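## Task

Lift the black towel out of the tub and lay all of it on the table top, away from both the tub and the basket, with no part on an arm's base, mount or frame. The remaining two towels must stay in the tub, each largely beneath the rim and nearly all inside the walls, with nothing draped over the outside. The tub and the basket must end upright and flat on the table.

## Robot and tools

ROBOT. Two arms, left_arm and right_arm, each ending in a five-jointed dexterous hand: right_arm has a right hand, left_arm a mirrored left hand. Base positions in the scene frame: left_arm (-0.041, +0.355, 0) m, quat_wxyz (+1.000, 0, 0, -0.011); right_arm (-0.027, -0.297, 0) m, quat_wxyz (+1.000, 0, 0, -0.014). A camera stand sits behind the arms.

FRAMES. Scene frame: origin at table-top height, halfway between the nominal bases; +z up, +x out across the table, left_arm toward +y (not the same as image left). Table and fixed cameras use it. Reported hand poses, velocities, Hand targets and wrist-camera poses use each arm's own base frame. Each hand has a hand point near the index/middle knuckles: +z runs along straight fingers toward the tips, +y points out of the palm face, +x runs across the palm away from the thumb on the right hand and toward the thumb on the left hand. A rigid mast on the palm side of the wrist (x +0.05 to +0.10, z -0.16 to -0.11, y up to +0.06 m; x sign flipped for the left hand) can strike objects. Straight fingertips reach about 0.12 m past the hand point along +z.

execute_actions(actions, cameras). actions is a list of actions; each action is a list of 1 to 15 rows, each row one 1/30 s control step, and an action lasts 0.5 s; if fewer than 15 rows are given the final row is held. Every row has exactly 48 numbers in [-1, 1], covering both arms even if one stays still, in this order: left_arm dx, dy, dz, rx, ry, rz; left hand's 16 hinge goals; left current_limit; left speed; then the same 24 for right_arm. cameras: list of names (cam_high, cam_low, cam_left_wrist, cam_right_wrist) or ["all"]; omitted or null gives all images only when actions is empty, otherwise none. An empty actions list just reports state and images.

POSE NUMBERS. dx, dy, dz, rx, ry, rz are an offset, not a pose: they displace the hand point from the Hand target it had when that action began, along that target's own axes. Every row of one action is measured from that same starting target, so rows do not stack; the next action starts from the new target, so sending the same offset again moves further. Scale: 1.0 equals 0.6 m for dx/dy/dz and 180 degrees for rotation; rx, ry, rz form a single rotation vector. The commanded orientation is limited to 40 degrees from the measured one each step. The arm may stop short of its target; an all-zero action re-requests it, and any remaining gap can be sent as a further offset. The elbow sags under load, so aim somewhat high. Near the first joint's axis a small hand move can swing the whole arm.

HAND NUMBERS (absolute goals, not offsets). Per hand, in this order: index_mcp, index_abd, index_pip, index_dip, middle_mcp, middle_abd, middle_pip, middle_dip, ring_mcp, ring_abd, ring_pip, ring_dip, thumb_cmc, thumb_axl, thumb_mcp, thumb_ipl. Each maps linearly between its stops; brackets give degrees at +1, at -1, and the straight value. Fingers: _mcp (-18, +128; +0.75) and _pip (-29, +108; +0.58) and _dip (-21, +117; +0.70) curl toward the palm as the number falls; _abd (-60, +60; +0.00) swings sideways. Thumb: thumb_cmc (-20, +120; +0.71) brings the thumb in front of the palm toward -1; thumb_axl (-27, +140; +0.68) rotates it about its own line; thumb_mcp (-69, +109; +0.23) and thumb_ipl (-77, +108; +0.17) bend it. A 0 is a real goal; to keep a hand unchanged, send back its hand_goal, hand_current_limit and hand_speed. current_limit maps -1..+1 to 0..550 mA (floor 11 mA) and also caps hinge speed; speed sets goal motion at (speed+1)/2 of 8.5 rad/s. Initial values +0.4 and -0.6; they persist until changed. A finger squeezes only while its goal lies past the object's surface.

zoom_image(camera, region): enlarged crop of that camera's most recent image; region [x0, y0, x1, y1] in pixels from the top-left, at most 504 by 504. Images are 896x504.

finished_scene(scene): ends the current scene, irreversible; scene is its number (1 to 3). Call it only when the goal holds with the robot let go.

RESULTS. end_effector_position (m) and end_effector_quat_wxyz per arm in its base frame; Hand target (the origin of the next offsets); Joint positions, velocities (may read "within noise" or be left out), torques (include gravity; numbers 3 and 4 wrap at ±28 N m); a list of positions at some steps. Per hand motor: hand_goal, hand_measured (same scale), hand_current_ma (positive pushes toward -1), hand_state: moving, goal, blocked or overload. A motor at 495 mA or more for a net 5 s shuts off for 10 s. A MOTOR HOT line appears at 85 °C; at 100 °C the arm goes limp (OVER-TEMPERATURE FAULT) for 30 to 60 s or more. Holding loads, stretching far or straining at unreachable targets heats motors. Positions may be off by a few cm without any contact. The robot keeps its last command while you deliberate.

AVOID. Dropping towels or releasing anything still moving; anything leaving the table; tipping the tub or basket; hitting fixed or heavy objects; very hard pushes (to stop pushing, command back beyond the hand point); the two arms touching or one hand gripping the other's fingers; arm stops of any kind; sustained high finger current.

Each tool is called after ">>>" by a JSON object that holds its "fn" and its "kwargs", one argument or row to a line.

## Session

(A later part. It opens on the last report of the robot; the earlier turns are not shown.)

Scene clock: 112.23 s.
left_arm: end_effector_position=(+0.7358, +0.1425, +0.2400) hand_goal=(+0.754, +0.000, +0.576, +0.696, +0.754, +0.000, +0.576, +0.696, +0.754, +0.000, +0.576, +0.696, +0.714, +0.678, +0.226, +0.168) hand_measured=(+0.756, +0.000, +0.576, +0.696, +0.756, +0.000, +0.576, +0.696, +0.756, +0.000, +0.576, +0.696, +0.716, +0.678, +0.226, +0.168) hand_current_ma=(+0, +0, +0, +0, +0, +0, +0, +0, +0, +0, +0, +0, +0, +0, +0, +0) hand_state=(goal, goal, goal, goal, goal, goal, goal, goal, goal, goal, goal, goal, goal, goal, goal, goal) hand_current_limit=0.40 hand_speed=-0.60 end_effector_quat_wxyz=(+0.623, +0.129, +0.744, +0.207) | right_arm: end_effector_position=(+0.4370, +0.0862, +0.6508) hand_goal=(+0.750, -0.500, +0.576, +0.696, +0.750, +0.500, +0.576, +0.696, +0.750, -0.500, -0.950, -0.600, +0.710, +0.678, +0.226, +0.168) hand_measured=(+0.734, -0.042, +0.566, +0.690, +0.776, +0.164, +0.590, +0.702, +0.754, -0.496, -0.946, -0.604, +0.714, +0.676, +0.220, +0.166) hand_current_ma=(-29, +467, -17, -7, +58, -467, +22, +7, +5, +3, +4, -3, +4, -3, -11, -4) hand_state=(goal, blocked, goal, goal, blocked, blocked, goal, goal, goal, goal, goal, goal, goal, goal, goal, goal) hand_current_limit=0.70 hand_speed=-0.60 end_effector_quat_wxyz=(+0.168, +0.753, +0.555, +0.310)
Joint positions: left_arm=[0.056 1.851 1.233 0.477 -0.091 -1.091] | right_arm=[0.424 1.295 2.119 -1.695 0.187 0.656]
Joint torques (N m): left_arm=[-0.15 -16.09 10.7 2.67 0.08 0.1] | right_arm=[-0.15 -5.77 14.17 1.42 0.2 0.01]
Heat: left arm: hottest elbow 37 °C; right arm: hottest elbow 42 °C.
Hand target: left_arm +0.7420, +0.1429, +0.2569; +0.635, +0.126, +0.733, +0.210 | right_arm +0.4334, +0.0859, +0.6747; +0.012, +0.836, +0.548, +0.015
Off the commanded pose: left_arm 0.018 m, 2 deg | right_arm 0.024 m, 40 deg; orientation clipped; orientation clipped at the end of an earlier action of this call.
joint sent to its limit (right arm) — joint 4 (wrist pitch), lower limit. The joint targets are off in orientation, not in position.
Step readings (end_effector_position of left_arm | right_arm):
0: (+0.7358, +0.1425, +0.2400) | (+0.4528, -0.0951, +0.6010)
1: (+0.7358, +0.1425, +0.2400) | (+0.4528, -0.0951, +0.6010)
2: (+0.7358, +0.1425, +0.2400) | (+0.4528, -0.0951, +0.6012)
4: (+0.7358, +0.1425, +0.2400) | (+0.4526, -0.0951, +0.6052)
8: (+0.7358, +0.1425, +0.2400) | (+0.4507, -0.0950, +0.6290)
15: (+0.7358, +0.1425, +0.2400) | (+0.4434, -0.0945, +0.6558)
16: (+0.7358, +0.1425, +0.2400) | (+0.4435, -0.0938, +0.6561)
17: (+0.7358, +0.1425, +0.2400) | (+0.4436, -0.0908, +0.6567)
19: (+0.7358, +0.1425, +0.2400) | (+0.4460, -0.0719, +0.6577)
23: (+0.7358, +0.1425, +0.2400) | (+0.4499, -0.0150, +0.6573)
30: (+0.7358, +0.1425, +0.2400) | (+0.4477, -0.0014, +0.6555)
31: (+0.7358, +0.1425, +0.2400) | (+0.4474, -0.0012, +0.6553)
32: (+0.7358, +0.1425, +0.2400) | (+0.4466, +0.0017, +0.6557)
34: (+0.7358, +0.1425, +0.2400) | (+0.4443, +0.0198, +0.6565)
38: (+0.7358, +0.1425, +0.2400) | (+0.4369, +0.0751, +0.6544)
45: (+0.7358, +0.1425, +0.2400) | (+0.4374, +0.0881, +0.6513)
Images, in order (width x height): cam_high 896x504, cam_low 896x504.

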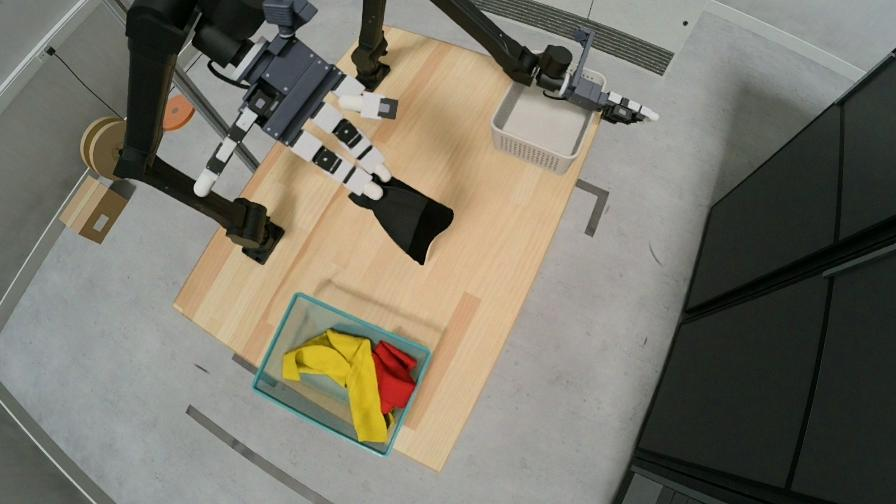

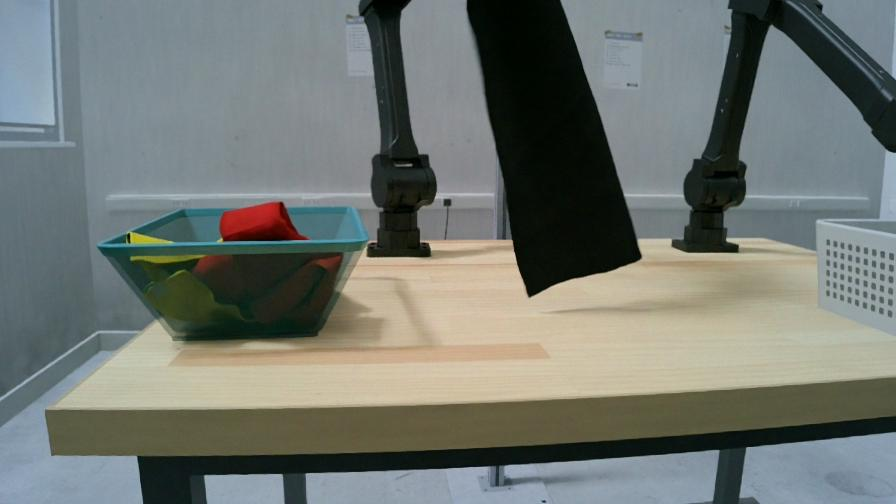

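>>> {"fn": "execute_actions", "kwargs": {
  "actions": [
    [[0,0,0,0,0,0,0.754,0,0.576,0.696,0.754,0,0.576,0.696,0.754,0,0.576,0.696,0.714,0.678,0.226,0.168,0.4,-0.6,0.12,-0.05,0.03,0,0,0,0.75,-0.5,0.576,0.696,0.75,0.5,0.576,0.696,0.75,-0.5,-0.95,-0.6,0.71,0.678,0.226,0.168,0.7,-0.6]],
    [[0,0,0,0,0,0,0.754,0,0.576,0.696,0.754,0,0.576,0.696,0.754,0,0.576,0.696,0.714,0.678,0.226,0.168,0.4,-0.6,0.11,-0.05,0.12,0,0,0,0.75,-0.5,0.576,0.696,0.75,0.5,0.576,0.696,0.75,-0.5,-0.95,-0.6,0.71,0.678,0.226,0.168,0.7,-0.6]],
    [[0,0,0,0,0,0,0.754,0,0.576,0.696,0.754,0,0.576,0.696,0.754,0,0.576,0.696,0.714,0.678,0.226,0.168,0.4,-0.6,0,0,0.15,0,0,0,0.75,-0.5,0.576,0.696,0.75,0.5,0.576,0.696,0.75,-0.5,-0.95,-0.6,0.71,0.678,0.226,0.168,0.7,-0.6]],
    [[0,0,0,0,0,0,0.754,0,0.576,0.696,0.754,0,0.576,0.696,0.754,0,0.576,0.696,0.714,0.678,0.226,0.168,0.4,-0.6,0,0,0.15,0,0,0,0.75,-0.5,0.576,0.696,0.75,0.5,0.576,0.696,0.75,-0.5,-0.95,-0.6,0.71,0.678,0.226,0.168,0.7,-0.6]]
  ],
  "cameras": ["cam_high","cam_low"]
}}

Scene clock: 115.30 s.
left_arm: end_effector_position=(+0.7358, +0.1425, +0.2400) hand_goal=(+0.754, +0.000, +0.576, +0.696, +0.754, +0.000, +0.576, +0.696, +0.754, +0.000, +0.576, +0.696, +0.714, +0.678, +0.226, +0.168) hand_measured=(+0.756, +0.000, +0.576, +0.696, +0.756, +0.000, +0.576, +0.696, +0.756, +0.000, +0.576, +0.696, +0.716, +0.678, +0.226, +0.168) hand_current_ma=(+0, +0, +0, +0, +0, +0, +0, +0, +0, +0, +0, +0, +0, +0, +0, +0) hand_state=(goal, goal, goal, goal, goal, goal, goal, goal, goal, goal, goal, goal, goal, goal, goal, goal) hand_current_limit=0.40 hand_speed=-0.60 end_effector_quat_wxyz=(+0.623, +0.129, +0.744, +0.207) | right_arm: end_effector_position=(+0.4439, +0.2420, +0.4023) hand_goal=(+0.750, -0.500, +0.576, +0.696, +0.750, +0.500, +0.576, +0.696, +0.750, -0.500, -0.950, -0.600, +0.710, +0.678, +0.226, +0.168) hand_measured=(+0.734, -0.042, +0.566, +0.690, +0.776, +0.164, +0.590, +0.702, +0.754, -0.496, -0.946, -0.604, +0.714, +0.676, +0.220, +0.166) hand_current_ma=(-29, +468, -17, -7, +59, -467, +23, +7, +5, +3, +4, -3, +4, -3, -11, -4) hand_state=(goal, blocked, goal, goal, blocked, blocked, goal, goal, goal, goal, goal, goal, goal, goal, goal, goal) hand_current_limit=0.70 hand_speed=-0.60 end_effector_quat_wxyz=(+0.023, +0.822, +0.559, +0.103)
Joint positions: left_arm=[0.056 1.851 1.233 0.477 -0.091 -1.091] | right_arm=[0.692 1.505 1.83 -1.695 0.065 1.062]
Joint torques (N m): left_arm=[-0.38 -16.03 10.73 2.61 0.09 0.1] | right_arm=[-1.32 -12.1 10.13 0.49 0.1 0.06]
Heat: left arm: hottest elbow 37 °C; right arm: hottest elbow 42 °C.
Hand target: left_arm +0.7420, +0.1429, +0.2569; +0.635, +0.126, +0.733, +0.210 | right_arm +0.4441, +0.2356, +0.4043; +0.012, +0.836, +0.548, +0.015
Off the commanded pose: left_arm 0.018 m, 2 deg | right_arm 0.007 m, 10 deg.
joint sent to its limit (right arm) — joint 4 (wrist pitch), lower limit. The joint targets are off in orientation, not in position.
Step readings (end_effector_position of left_arm | right_arm):
0: (+0.7358, +0.1425, +0.2400) | (+0.4370, +0.0862, +0.6508)
1: (+0.7358, +0.1425, +0.2400) | (+0.4370, +0.0866, +0.6505)
2: (+0.7358, +0.1425, +0.2400) | (+0.4362, +0.0896, +0.6508)
4: (+0.7358, +0.1425, +0.2400) | (+0.4343, +0.1035, +0.6512)
8: (+0.7358, +0.1425, +0.2400) | (+0.4304, +0.1526, +0.6433)
15: (+0.7358, +0.1425, +0.2400) | (+0.4433, +0.1728, +0.6237)
16: (+0.7358, +0.1425, +0.2400) | (+0.4440, +0.1735, +0.6221)
17: (+0.7358, +0.1425, +0.2400) | (+0.4432, +0.1763, +0.6206)
19: (+0.7358, +0.1425, +0.2400) | (+0.4404, +0.1840, +0.6179)
23: (+0.7358, +0.1425, +0.2400) | (+0.4318, +0.2182, +0.6057)
30: (+0.7358, +0.1425, +0.2400) | (+0.4366, +0.2403, +0.5830)
31: (+0.7358, +0.1425, +0.2400) | (+0.4368, +0.2412, +0.5812)
32: (+0.7358, +0.1425, +0.2400) | (+0.4368, +0.2422, +0.5757)
34: (+0.7358, +0.1425, +0.2400) | (+0.4358, +0.2421, +0.5594)
38: (+0.7358, +0.1425, +0.2400) | (+0.4382, +0.2427, +0.5155)
45: (+0.7358, +0.1425, +0.2400) | (+0.4417, +0.2437, +0.4919)
46: (+0.7358, +0.1425, +0.2400) | (+0.4416, +0.2437, +0.4914)
47: (+0.7358, +0.1425, +0.2400) | (+0.4411, +0.2434, +0.4878)
49: (+0.7358, +0.1425, +0.2400) | (+0.4390, +0.2423, +0.4720)
53: (+0.7358, +0.1425, +0.2400) | (+0.4390, +0.2392, +0.4294)
60: (+0.7358, +0.1425, +0.2400) | (+0.4440, +0.2420, +0.4024)
Images, in order (width x height): cam_high 896x504, cam_low 896x504.

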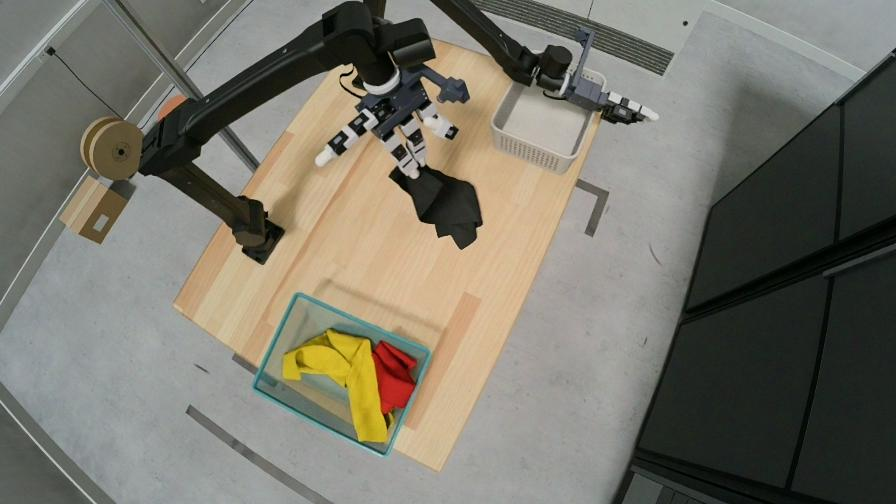

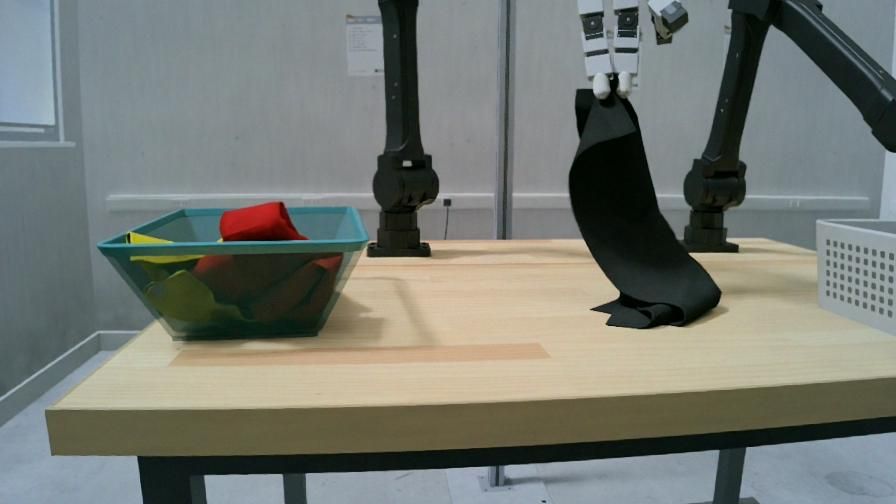

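>>> {"fn": "execute_actions", "kwargs": {
  "actions": [
    [[0,0,0,0,0,0,0.754,0,0.576,0.696,0.754,0,0.576,0.696,0.754,0,0.576,0.696,0.714,0.678,0.226,0.168,0.4,-0.6,-0.04,-0.03,0.14,0,0,0,0.75,-0.5,0.576,0.696,0.75,0.5,0.576,0.696,0.75,-0.5,-0.95,-0.6,0.71,0.678,0.226,0.168,0.7,-0.6]],
    [[0,0,0,0,0,0,0.754,0,0.576,0.696,0.754,0,0.576,0.696,0.754,0,0.576,0.696,0.714,0.678,0.226,0.168,0.4,-0.6,-0.04,-0.03,0.14,0,0,0,0.75,-0.5,0.576,0.696,0.75,0.5,0.576,0.696,0.75,-0.5,-0.95,-0.6,0.71,0.678,0.226,0.168,0.7,-0.6]],
    [[0,0,0,0,0,0,0.754,0,0.576,0.696,0.754,0,0.576,0.696,0.754,0,0.576,0.696,0.714,0.678,0.226,0.168,0.4,-0.6,-0.03,-0.03,0.1,0,0,0,0.75,-0.5,0.576,0.696,0.75,0.5,0.576,0.696,0.75,-0.5,-0.95,-0.6,0.71,0.678,0.226,0.168,0.7,-0.6]]
  ],
  "cameras": ["cam_high","cam_low"]
}}

Scene clock: 117.63 s.
left_arm: end_effector_position=(+0.7358, +0.1425, +0.2400) hand_goal=(+0.754, +0.000, +0.576, +0.696, +0.754, +0.000, +0.576, +0.696, +0.754, +0.000, +0.576, +0.696, +0.714, +0.678, +0.226, +0.168) hand_measured=(+0.756, +0.000, +0.576, +0.696, +0.756, +0.000, +0.576, +0.696, +0.756, +0.000, +0.576, +0.696, +0.716, +0.678, +0.226, +0.168) hand_current_ma=(+0, +0, +0, +0, +0, +0, +0, +0, +0, +0, +0, +0, +0, +0, +0, +0) hand_state=(goal, goal, goal, goal, goal, goal, goal, goal, goal, goal, goal, goal, goal, goal, goal, goal) hand_current_limit=0.40 hand_speed=-0.60 end_effector_quat_wxyz=(+0.623, +0.129, +0.744, +0.207) | right_arm: end_effector_position=(+0.3788, +0.1931, +0.1677) hand_goal=(+0.750, -0.500, +0.576, +0.696, +0.750, +0.500, +0.576, +0.696, +0.750, -0.500, -0.950, -0.600, +0.710, +0.678, +0.226, +0.168) hand_measured=(+0.734, -0.042, +0.566, +0.690, +0.776, +0.164, +0.590, +0.702, +0.752, -0.496, -0.946, -0.602, +0.712, +0.676, +0.220, +0.166) hand_current_ma=(-31, +467, -17, -7, +57, -467, +23, +7, +3, +3, +4, -3, +2, -3, -11, -4) hand_state=(goal, blocked, goal, goal, blocked, blocked, goal, goal, goal, goal, goal, goal, goal, goal, goal, goal) hand_current_limit=0.70 hand_speed=-0.60 end_effector_quat_wxyz=(+0.012, +0.836, +0.549, +0.001)
Joint positions: left_arm=[0.056 1.851 1.233 0.477 -0.091 -1.091] | right_arm=[0.686 1.411 1.141 -1.301 0.024 1.094]
Joint torques (N m): left_arm=[-0.09 -15.79 10.76 2.7 0.07 0.1] | right_arm=[0.38 -11.46 9.16 0.8 0.24 0.1]
Heat: left arm: hottest elbow 37 °C; right arm: hottest elbow 42 °C.
Hand target: left_arm +0.7420, +0.1429, +0.2569; +0.635, +0.126, +0.733, +0.210 | right_arm +0.3771, +0.1959, +0.1737; +0.012, +0.836, +0.548, +0.015
Off the commanded pose: left_arm 0.018 m, 2 deg | right_arm 0.007 m, 2 deg.
Step readings (end_effector_position of left_arm | right_arm):
0: (+0.7358, +0.1425, +0.2400) | (+0.4439, +0.2420, +0.4023)
1: (+0.7358, +0.1425, +0.2400) | (+0.4437, +0.2419, +0.4015)
2: (+0.7358, +0.1425, +0.2400) | (+0.4423, +0.2416, +0.3979)
4: (+0.7358, +0.1425, +0.2400) | (+0.4359, +0.2372, +0.3803)
8: (+0.7358, +0.1425, +0.2400) | (+0.4232, +0.2282, +0.3360)
15: (+0.7358, +0.1425, +0.2400) | (+0.4182, +0.2246, +0.3180)
16: (+0.7358, +0.1425, +0.2400) | (+0.4185, +0.2249, +0.3166)
17: (+0.7358, +0.1425, +0.2400) | (+0.4188, +0.2252, +0.3122)
19: (+0.7358, +0.1425, +0.2400) | (+0.4137, +0.2218, +0.2903)
23: (+0.7358, +0.1425, +0.2400) | (+0.3966, +0.2081, +0.2396)
30: (+0.7358, +0.1425, +0.2400) | (+0.3972, +0.2085, +0.2225)
31: (+0.7358, +0.1425, +0.2400) | (+0.3976, +0.2089, +0.2225)
32: (+0.7358, +0.1425, +0.2400) | (+0.3979, +0.2091, +0.2205)
34: (+0.7358, +0.1425, +0.2400) | (+0.3939, +0.2057, +0.2085)
38: (+0.7358, +0.1425, +0.2400) | (+0.3789, +0.1933, +0.1782)
45: (+0.7358, +0.1425, +0.2400) | (+0.3781, +0.1926, +0.1676)
Images, in order (width x height): cam_high 896x504, cam_low 896x504.

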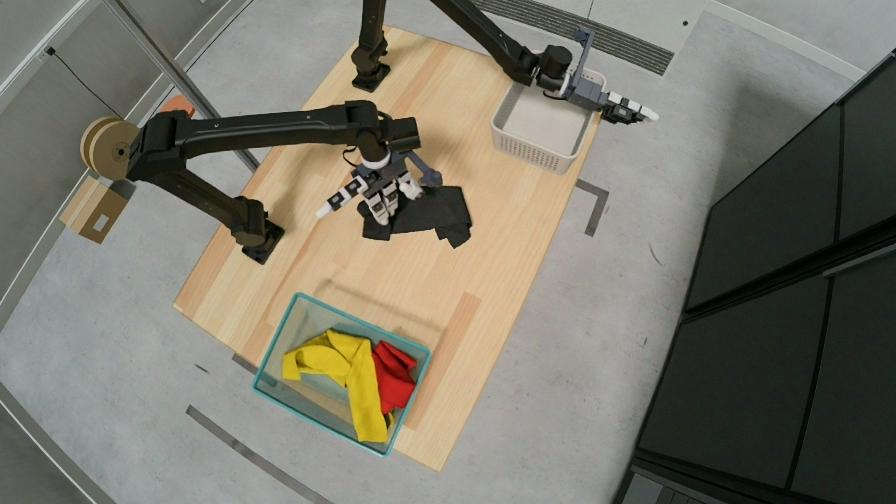

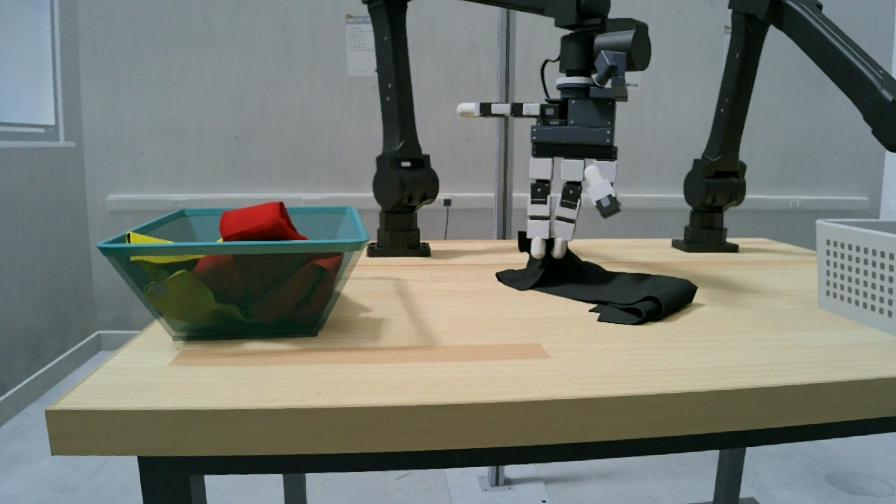

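>>> {"fn": "execute_actions", "kwargs": {
  "actions": [
    [[0,0,0,0,0,0,0.754,0,0.576,0.696,0.754,0,0.576,0.696,0.754,0,0.576,0.696,0.714,0.678,0.226,0.168,0.4,-0.6,0,0,0.05,0,0,0,0.75,-0.5,0.576,0.696,0.75,0.5,0.576,0.696,0.75,-0.5,-0.95,-0.6,0.71,0.678,0.226,0.168,0.7,-0.6]],
    [[0,0,0,0,0,0,0.754,0,0.576,0.696,0.754,0,0.576,0.696,0.754,0,0.576,0.696,0.714,0.678,0.226,0.168,0.4,-0.6,0,0,0,0,0,0,0.75,0.25,0.576,0.696,0.75,-0.25,0.576,0.696,0.75,-0.5,-0.95,-0.6,0.71,0.678,0.226,0.168,0.5,-0.5]],
    [[0,0,0,0,0,0,0.754,0,0.576,0.696,0.754,0,0.576,0.696,0.754,0,0.576,0.696,0.714,0.678,0.226,0.168,0.4,-0.6,0,0,-0.15,0,0,0,0.75,0.25,0.576,0.696,0.75,-0.25,0.576,0.696,0.75,-0.5,-0.95,-0.6,0.71,0.678,0.226,0.168,0.5,-0.5]],
    [[0,0,0,0,0,0,0.754,0,0.576,0.696,0.754,0,0.576,0.696,0.754,0,0.576,0.696,0.714,0.678,0.226,0.168,0.4,-0.6,0,-0.2,-0.15,0,0,0,0.75,0.25,0.576,0.696,0.75,-0.25,0.576,0.696,0.75,-0.5,-0.95,-0.6,0.71,0.678,0.226,0.168,0.5,-0.5]]
  ],
  "cameras": ["cam_high","cam_low"]
}}

>>> {"fn": "zoom_image", "kwargs": {
  "camera": "cam_high",
  "region": [230, 270, 450, 470]
}}

>>> {"fn": "zoom_image", "kwargs": {
  "camera": "cam_low",
  "region": [60, 180, 400, 380]
}}

Scene clock: 121.73 s.
left_arm: end_effector_position=(+0.7358, +0.1425, +0.2400) hand_goal=(+0.754, +0.000, +0.576, +0.696, +0.754, +0.000, +0.576, +0.696, +0.754, +0.000, +0.576, +0.696, +0.714, +0.678, +0.226, +0.168) hand_measured=(+0.756, +0.000, +0.576, +0.696, +0.756, +0.000, +0.576, +0.696, +0.756, +0.000, +0.576, +0.696, +0.716, +0.678, +0.226, +0.168) hand_current_ma=(+0, +0, +0, +0, +0, +0, +0, +0, +0, +0, +0, +0, +0, +0, +0, +0) hand_state=(goal, goal, goal, goal, goal, goal, goal, goal, goal, goal, goal, goal, goal, goal, goal, goal) hand_current_limit=0.40 hand_speed=-0.60 end_effector_quat_wxyz=(+0.623, +0.129, +0.744, +0.207) | right_arm: end_effector_position=(+0.2571, +0.2317, +0.3008) hand_goal=(+0.750, +0.250, +0.576, +0.696, +0.750, -0.250, +0.576, +0.696, +0.750, -0.500, -0.950, -0.600, +0.710, +0.678, +0.226, +0.168) hand_measured=(+0.748, +0.246, +0.574, +0.694, +0.750, -0.246, +0.578, +0.698, +0.752, -0.496, -0.946, -0.602, +0.710, +0.676, +0.220, +0.166) hand_current_ma=(-1, -4, -2, -3, -1, +3, +1, +3, +1, +3, +4, -3, +0, -3, -11, -4) hand_state=(goal, goal, goal, goal, goal, goal, goal, goal, goal, goal, goal, goal, goal, goal, goal, goal) hand_current_limit=0.50 hand_speed=-0.50 end_effector_quat_wxyz=(+0.015, +0.835, +0.550, +0.001)
Joint positions: left_arm=[0.056 1.851 1.233 0.477 -0.091 -1.091] | right_arm=[1.006 1.244 1.335 -1.672 0.029 1.412]
Joint torques (N m): left_arm=[-0.15 -15.97 10.74 2.71 0.08 0.09] | right_arm=[0.5 -6.18 15.5 -0.25 0.28 0.11]
Heat: left arm: hottest elbow 37 °C; right arm: hottest elbow 42 °C.
Hand target: left_arm +0.7420, +0.1429, +0.2569; +0.635, +0.126, +0.733, +0.210 | right_arm +0.2614, +0.2443, +0.3191; +0.012, +0.836, +0.548, +0.015
Off the commanded pose: left_arm 0.018 m, 2 deg | right_arm 0.023 m, 2 deg.
Step readings (end_effector_position of left_arm | right_arm):
0: (+0.7358, +0.1425, +0.2400) | (+0.3788, +0.1931, +0.1677)
1: (+0.7358, +0.1425, +0.2400) | (+0.3789, +0.1932, +0.1676)
2: (+0.7358, +0.1425, +0.2400) | (+0.3796, +0.1938, +0.1665)
4: (+0.7358, +0.1425, +0.2400) | (+0.3809, +0.1948, +0.1615)
8: (+0.7358, +0.1425, +0.2400) | (+0.3789, +0.1932, +0.1513)
15: (+0.7358, +0.1425, +0.2400) | (+0.3797, +0.1938, +0.1491)
16: (+0.7358, +0.1425, +0.2400) | (+0.3798, +0.1939, +0.1491)
17: (+0.7358, +0.1425, +0.2400) | (+0.3799, +0.1940, +0.1491)
19: (+0.7358, +0.1425, +0.2400) | (+0.3800, +0.1940, +0.1492)
23: (+0.7358, +0.1425, +0.2400) | (+0.3801, +0.1941, +0.1492)
30: (+0.7358, +0.1425, +0.2400) | (+0.3801, +0.1941, +0.1492)
31: (+0.7358, +0.1425, +0.2400) | (+0.3799, +0.1939, +0.1492)
32: (+0.7358, +0.1425, +0.2400) | (+0.3780, +0.1923, +0.1493)
34: (+0.7358, +0.1425, +0.2400) | (+0.3701, +0.1857, +0.1526)
38: (+0.7358, +0.1425, +0.2400) | (+0.3620, +0.1790, +0.1734)
45: (+0.7358, +0.1425, +0.2400) | (+0.3673, +0.1841, +0.2087)
46: (+0.7358, +0.1425, +0.2400) | (+0.3660, +0.1847, +0.2100)
47: (+0.7358, +0.1425, +0.2400) | (+0.3619, +0.1849, +0.2116)
49: (+0.7358, +0.1425, +0.2400) | (+0.3398, +0.1919, +0.2188)
53: (+0.7358, +0.1425, +0.2400) | (+0.2865, +0.2209, +0.2496)
60: (+0.7358, +0.1425, +0.2400) | (+0.2618, +0.2365, +0.2997)
Images, in order (width x height): cam_high 896x504, cam_low 896x504.

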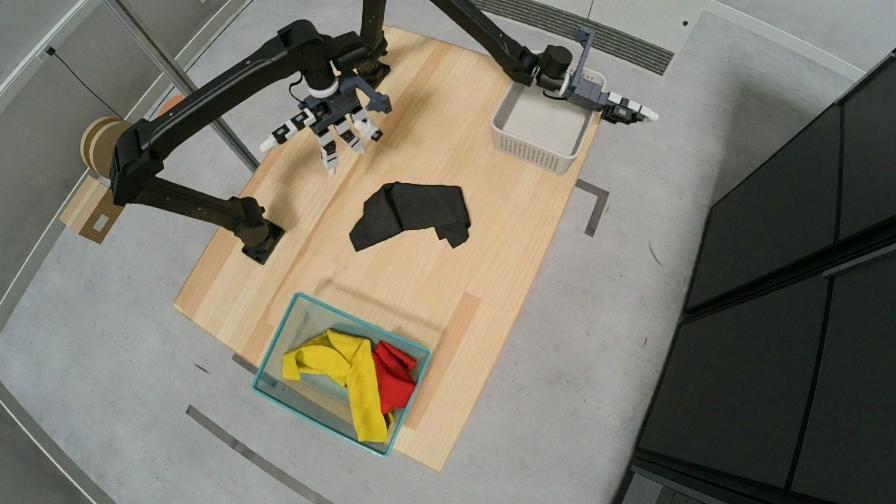

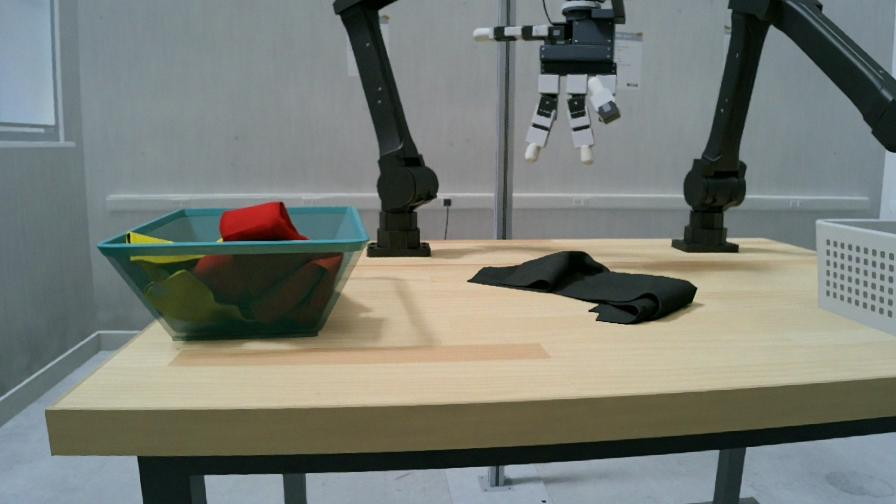

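Scaled by 2.291 from the camera's 896x504 image, which has a finer 1280x720 frame.

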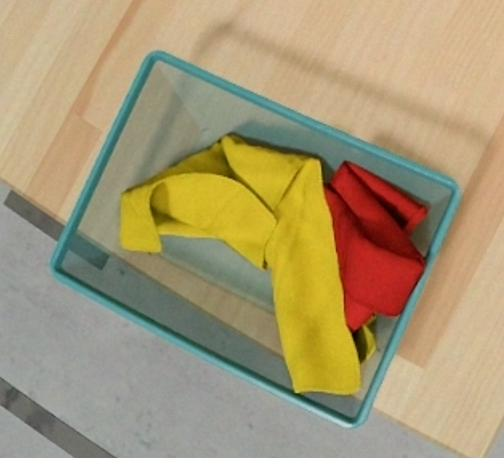

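Scaled by 1.482 from the camera's 896x504 image, which has a finer 1280x720 frame.

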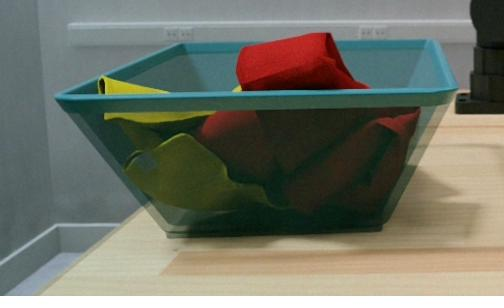

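>>> {"fn": "finished_scene", "kwargs": {
  "scene": 1
}}

The scene is finished: the task was done.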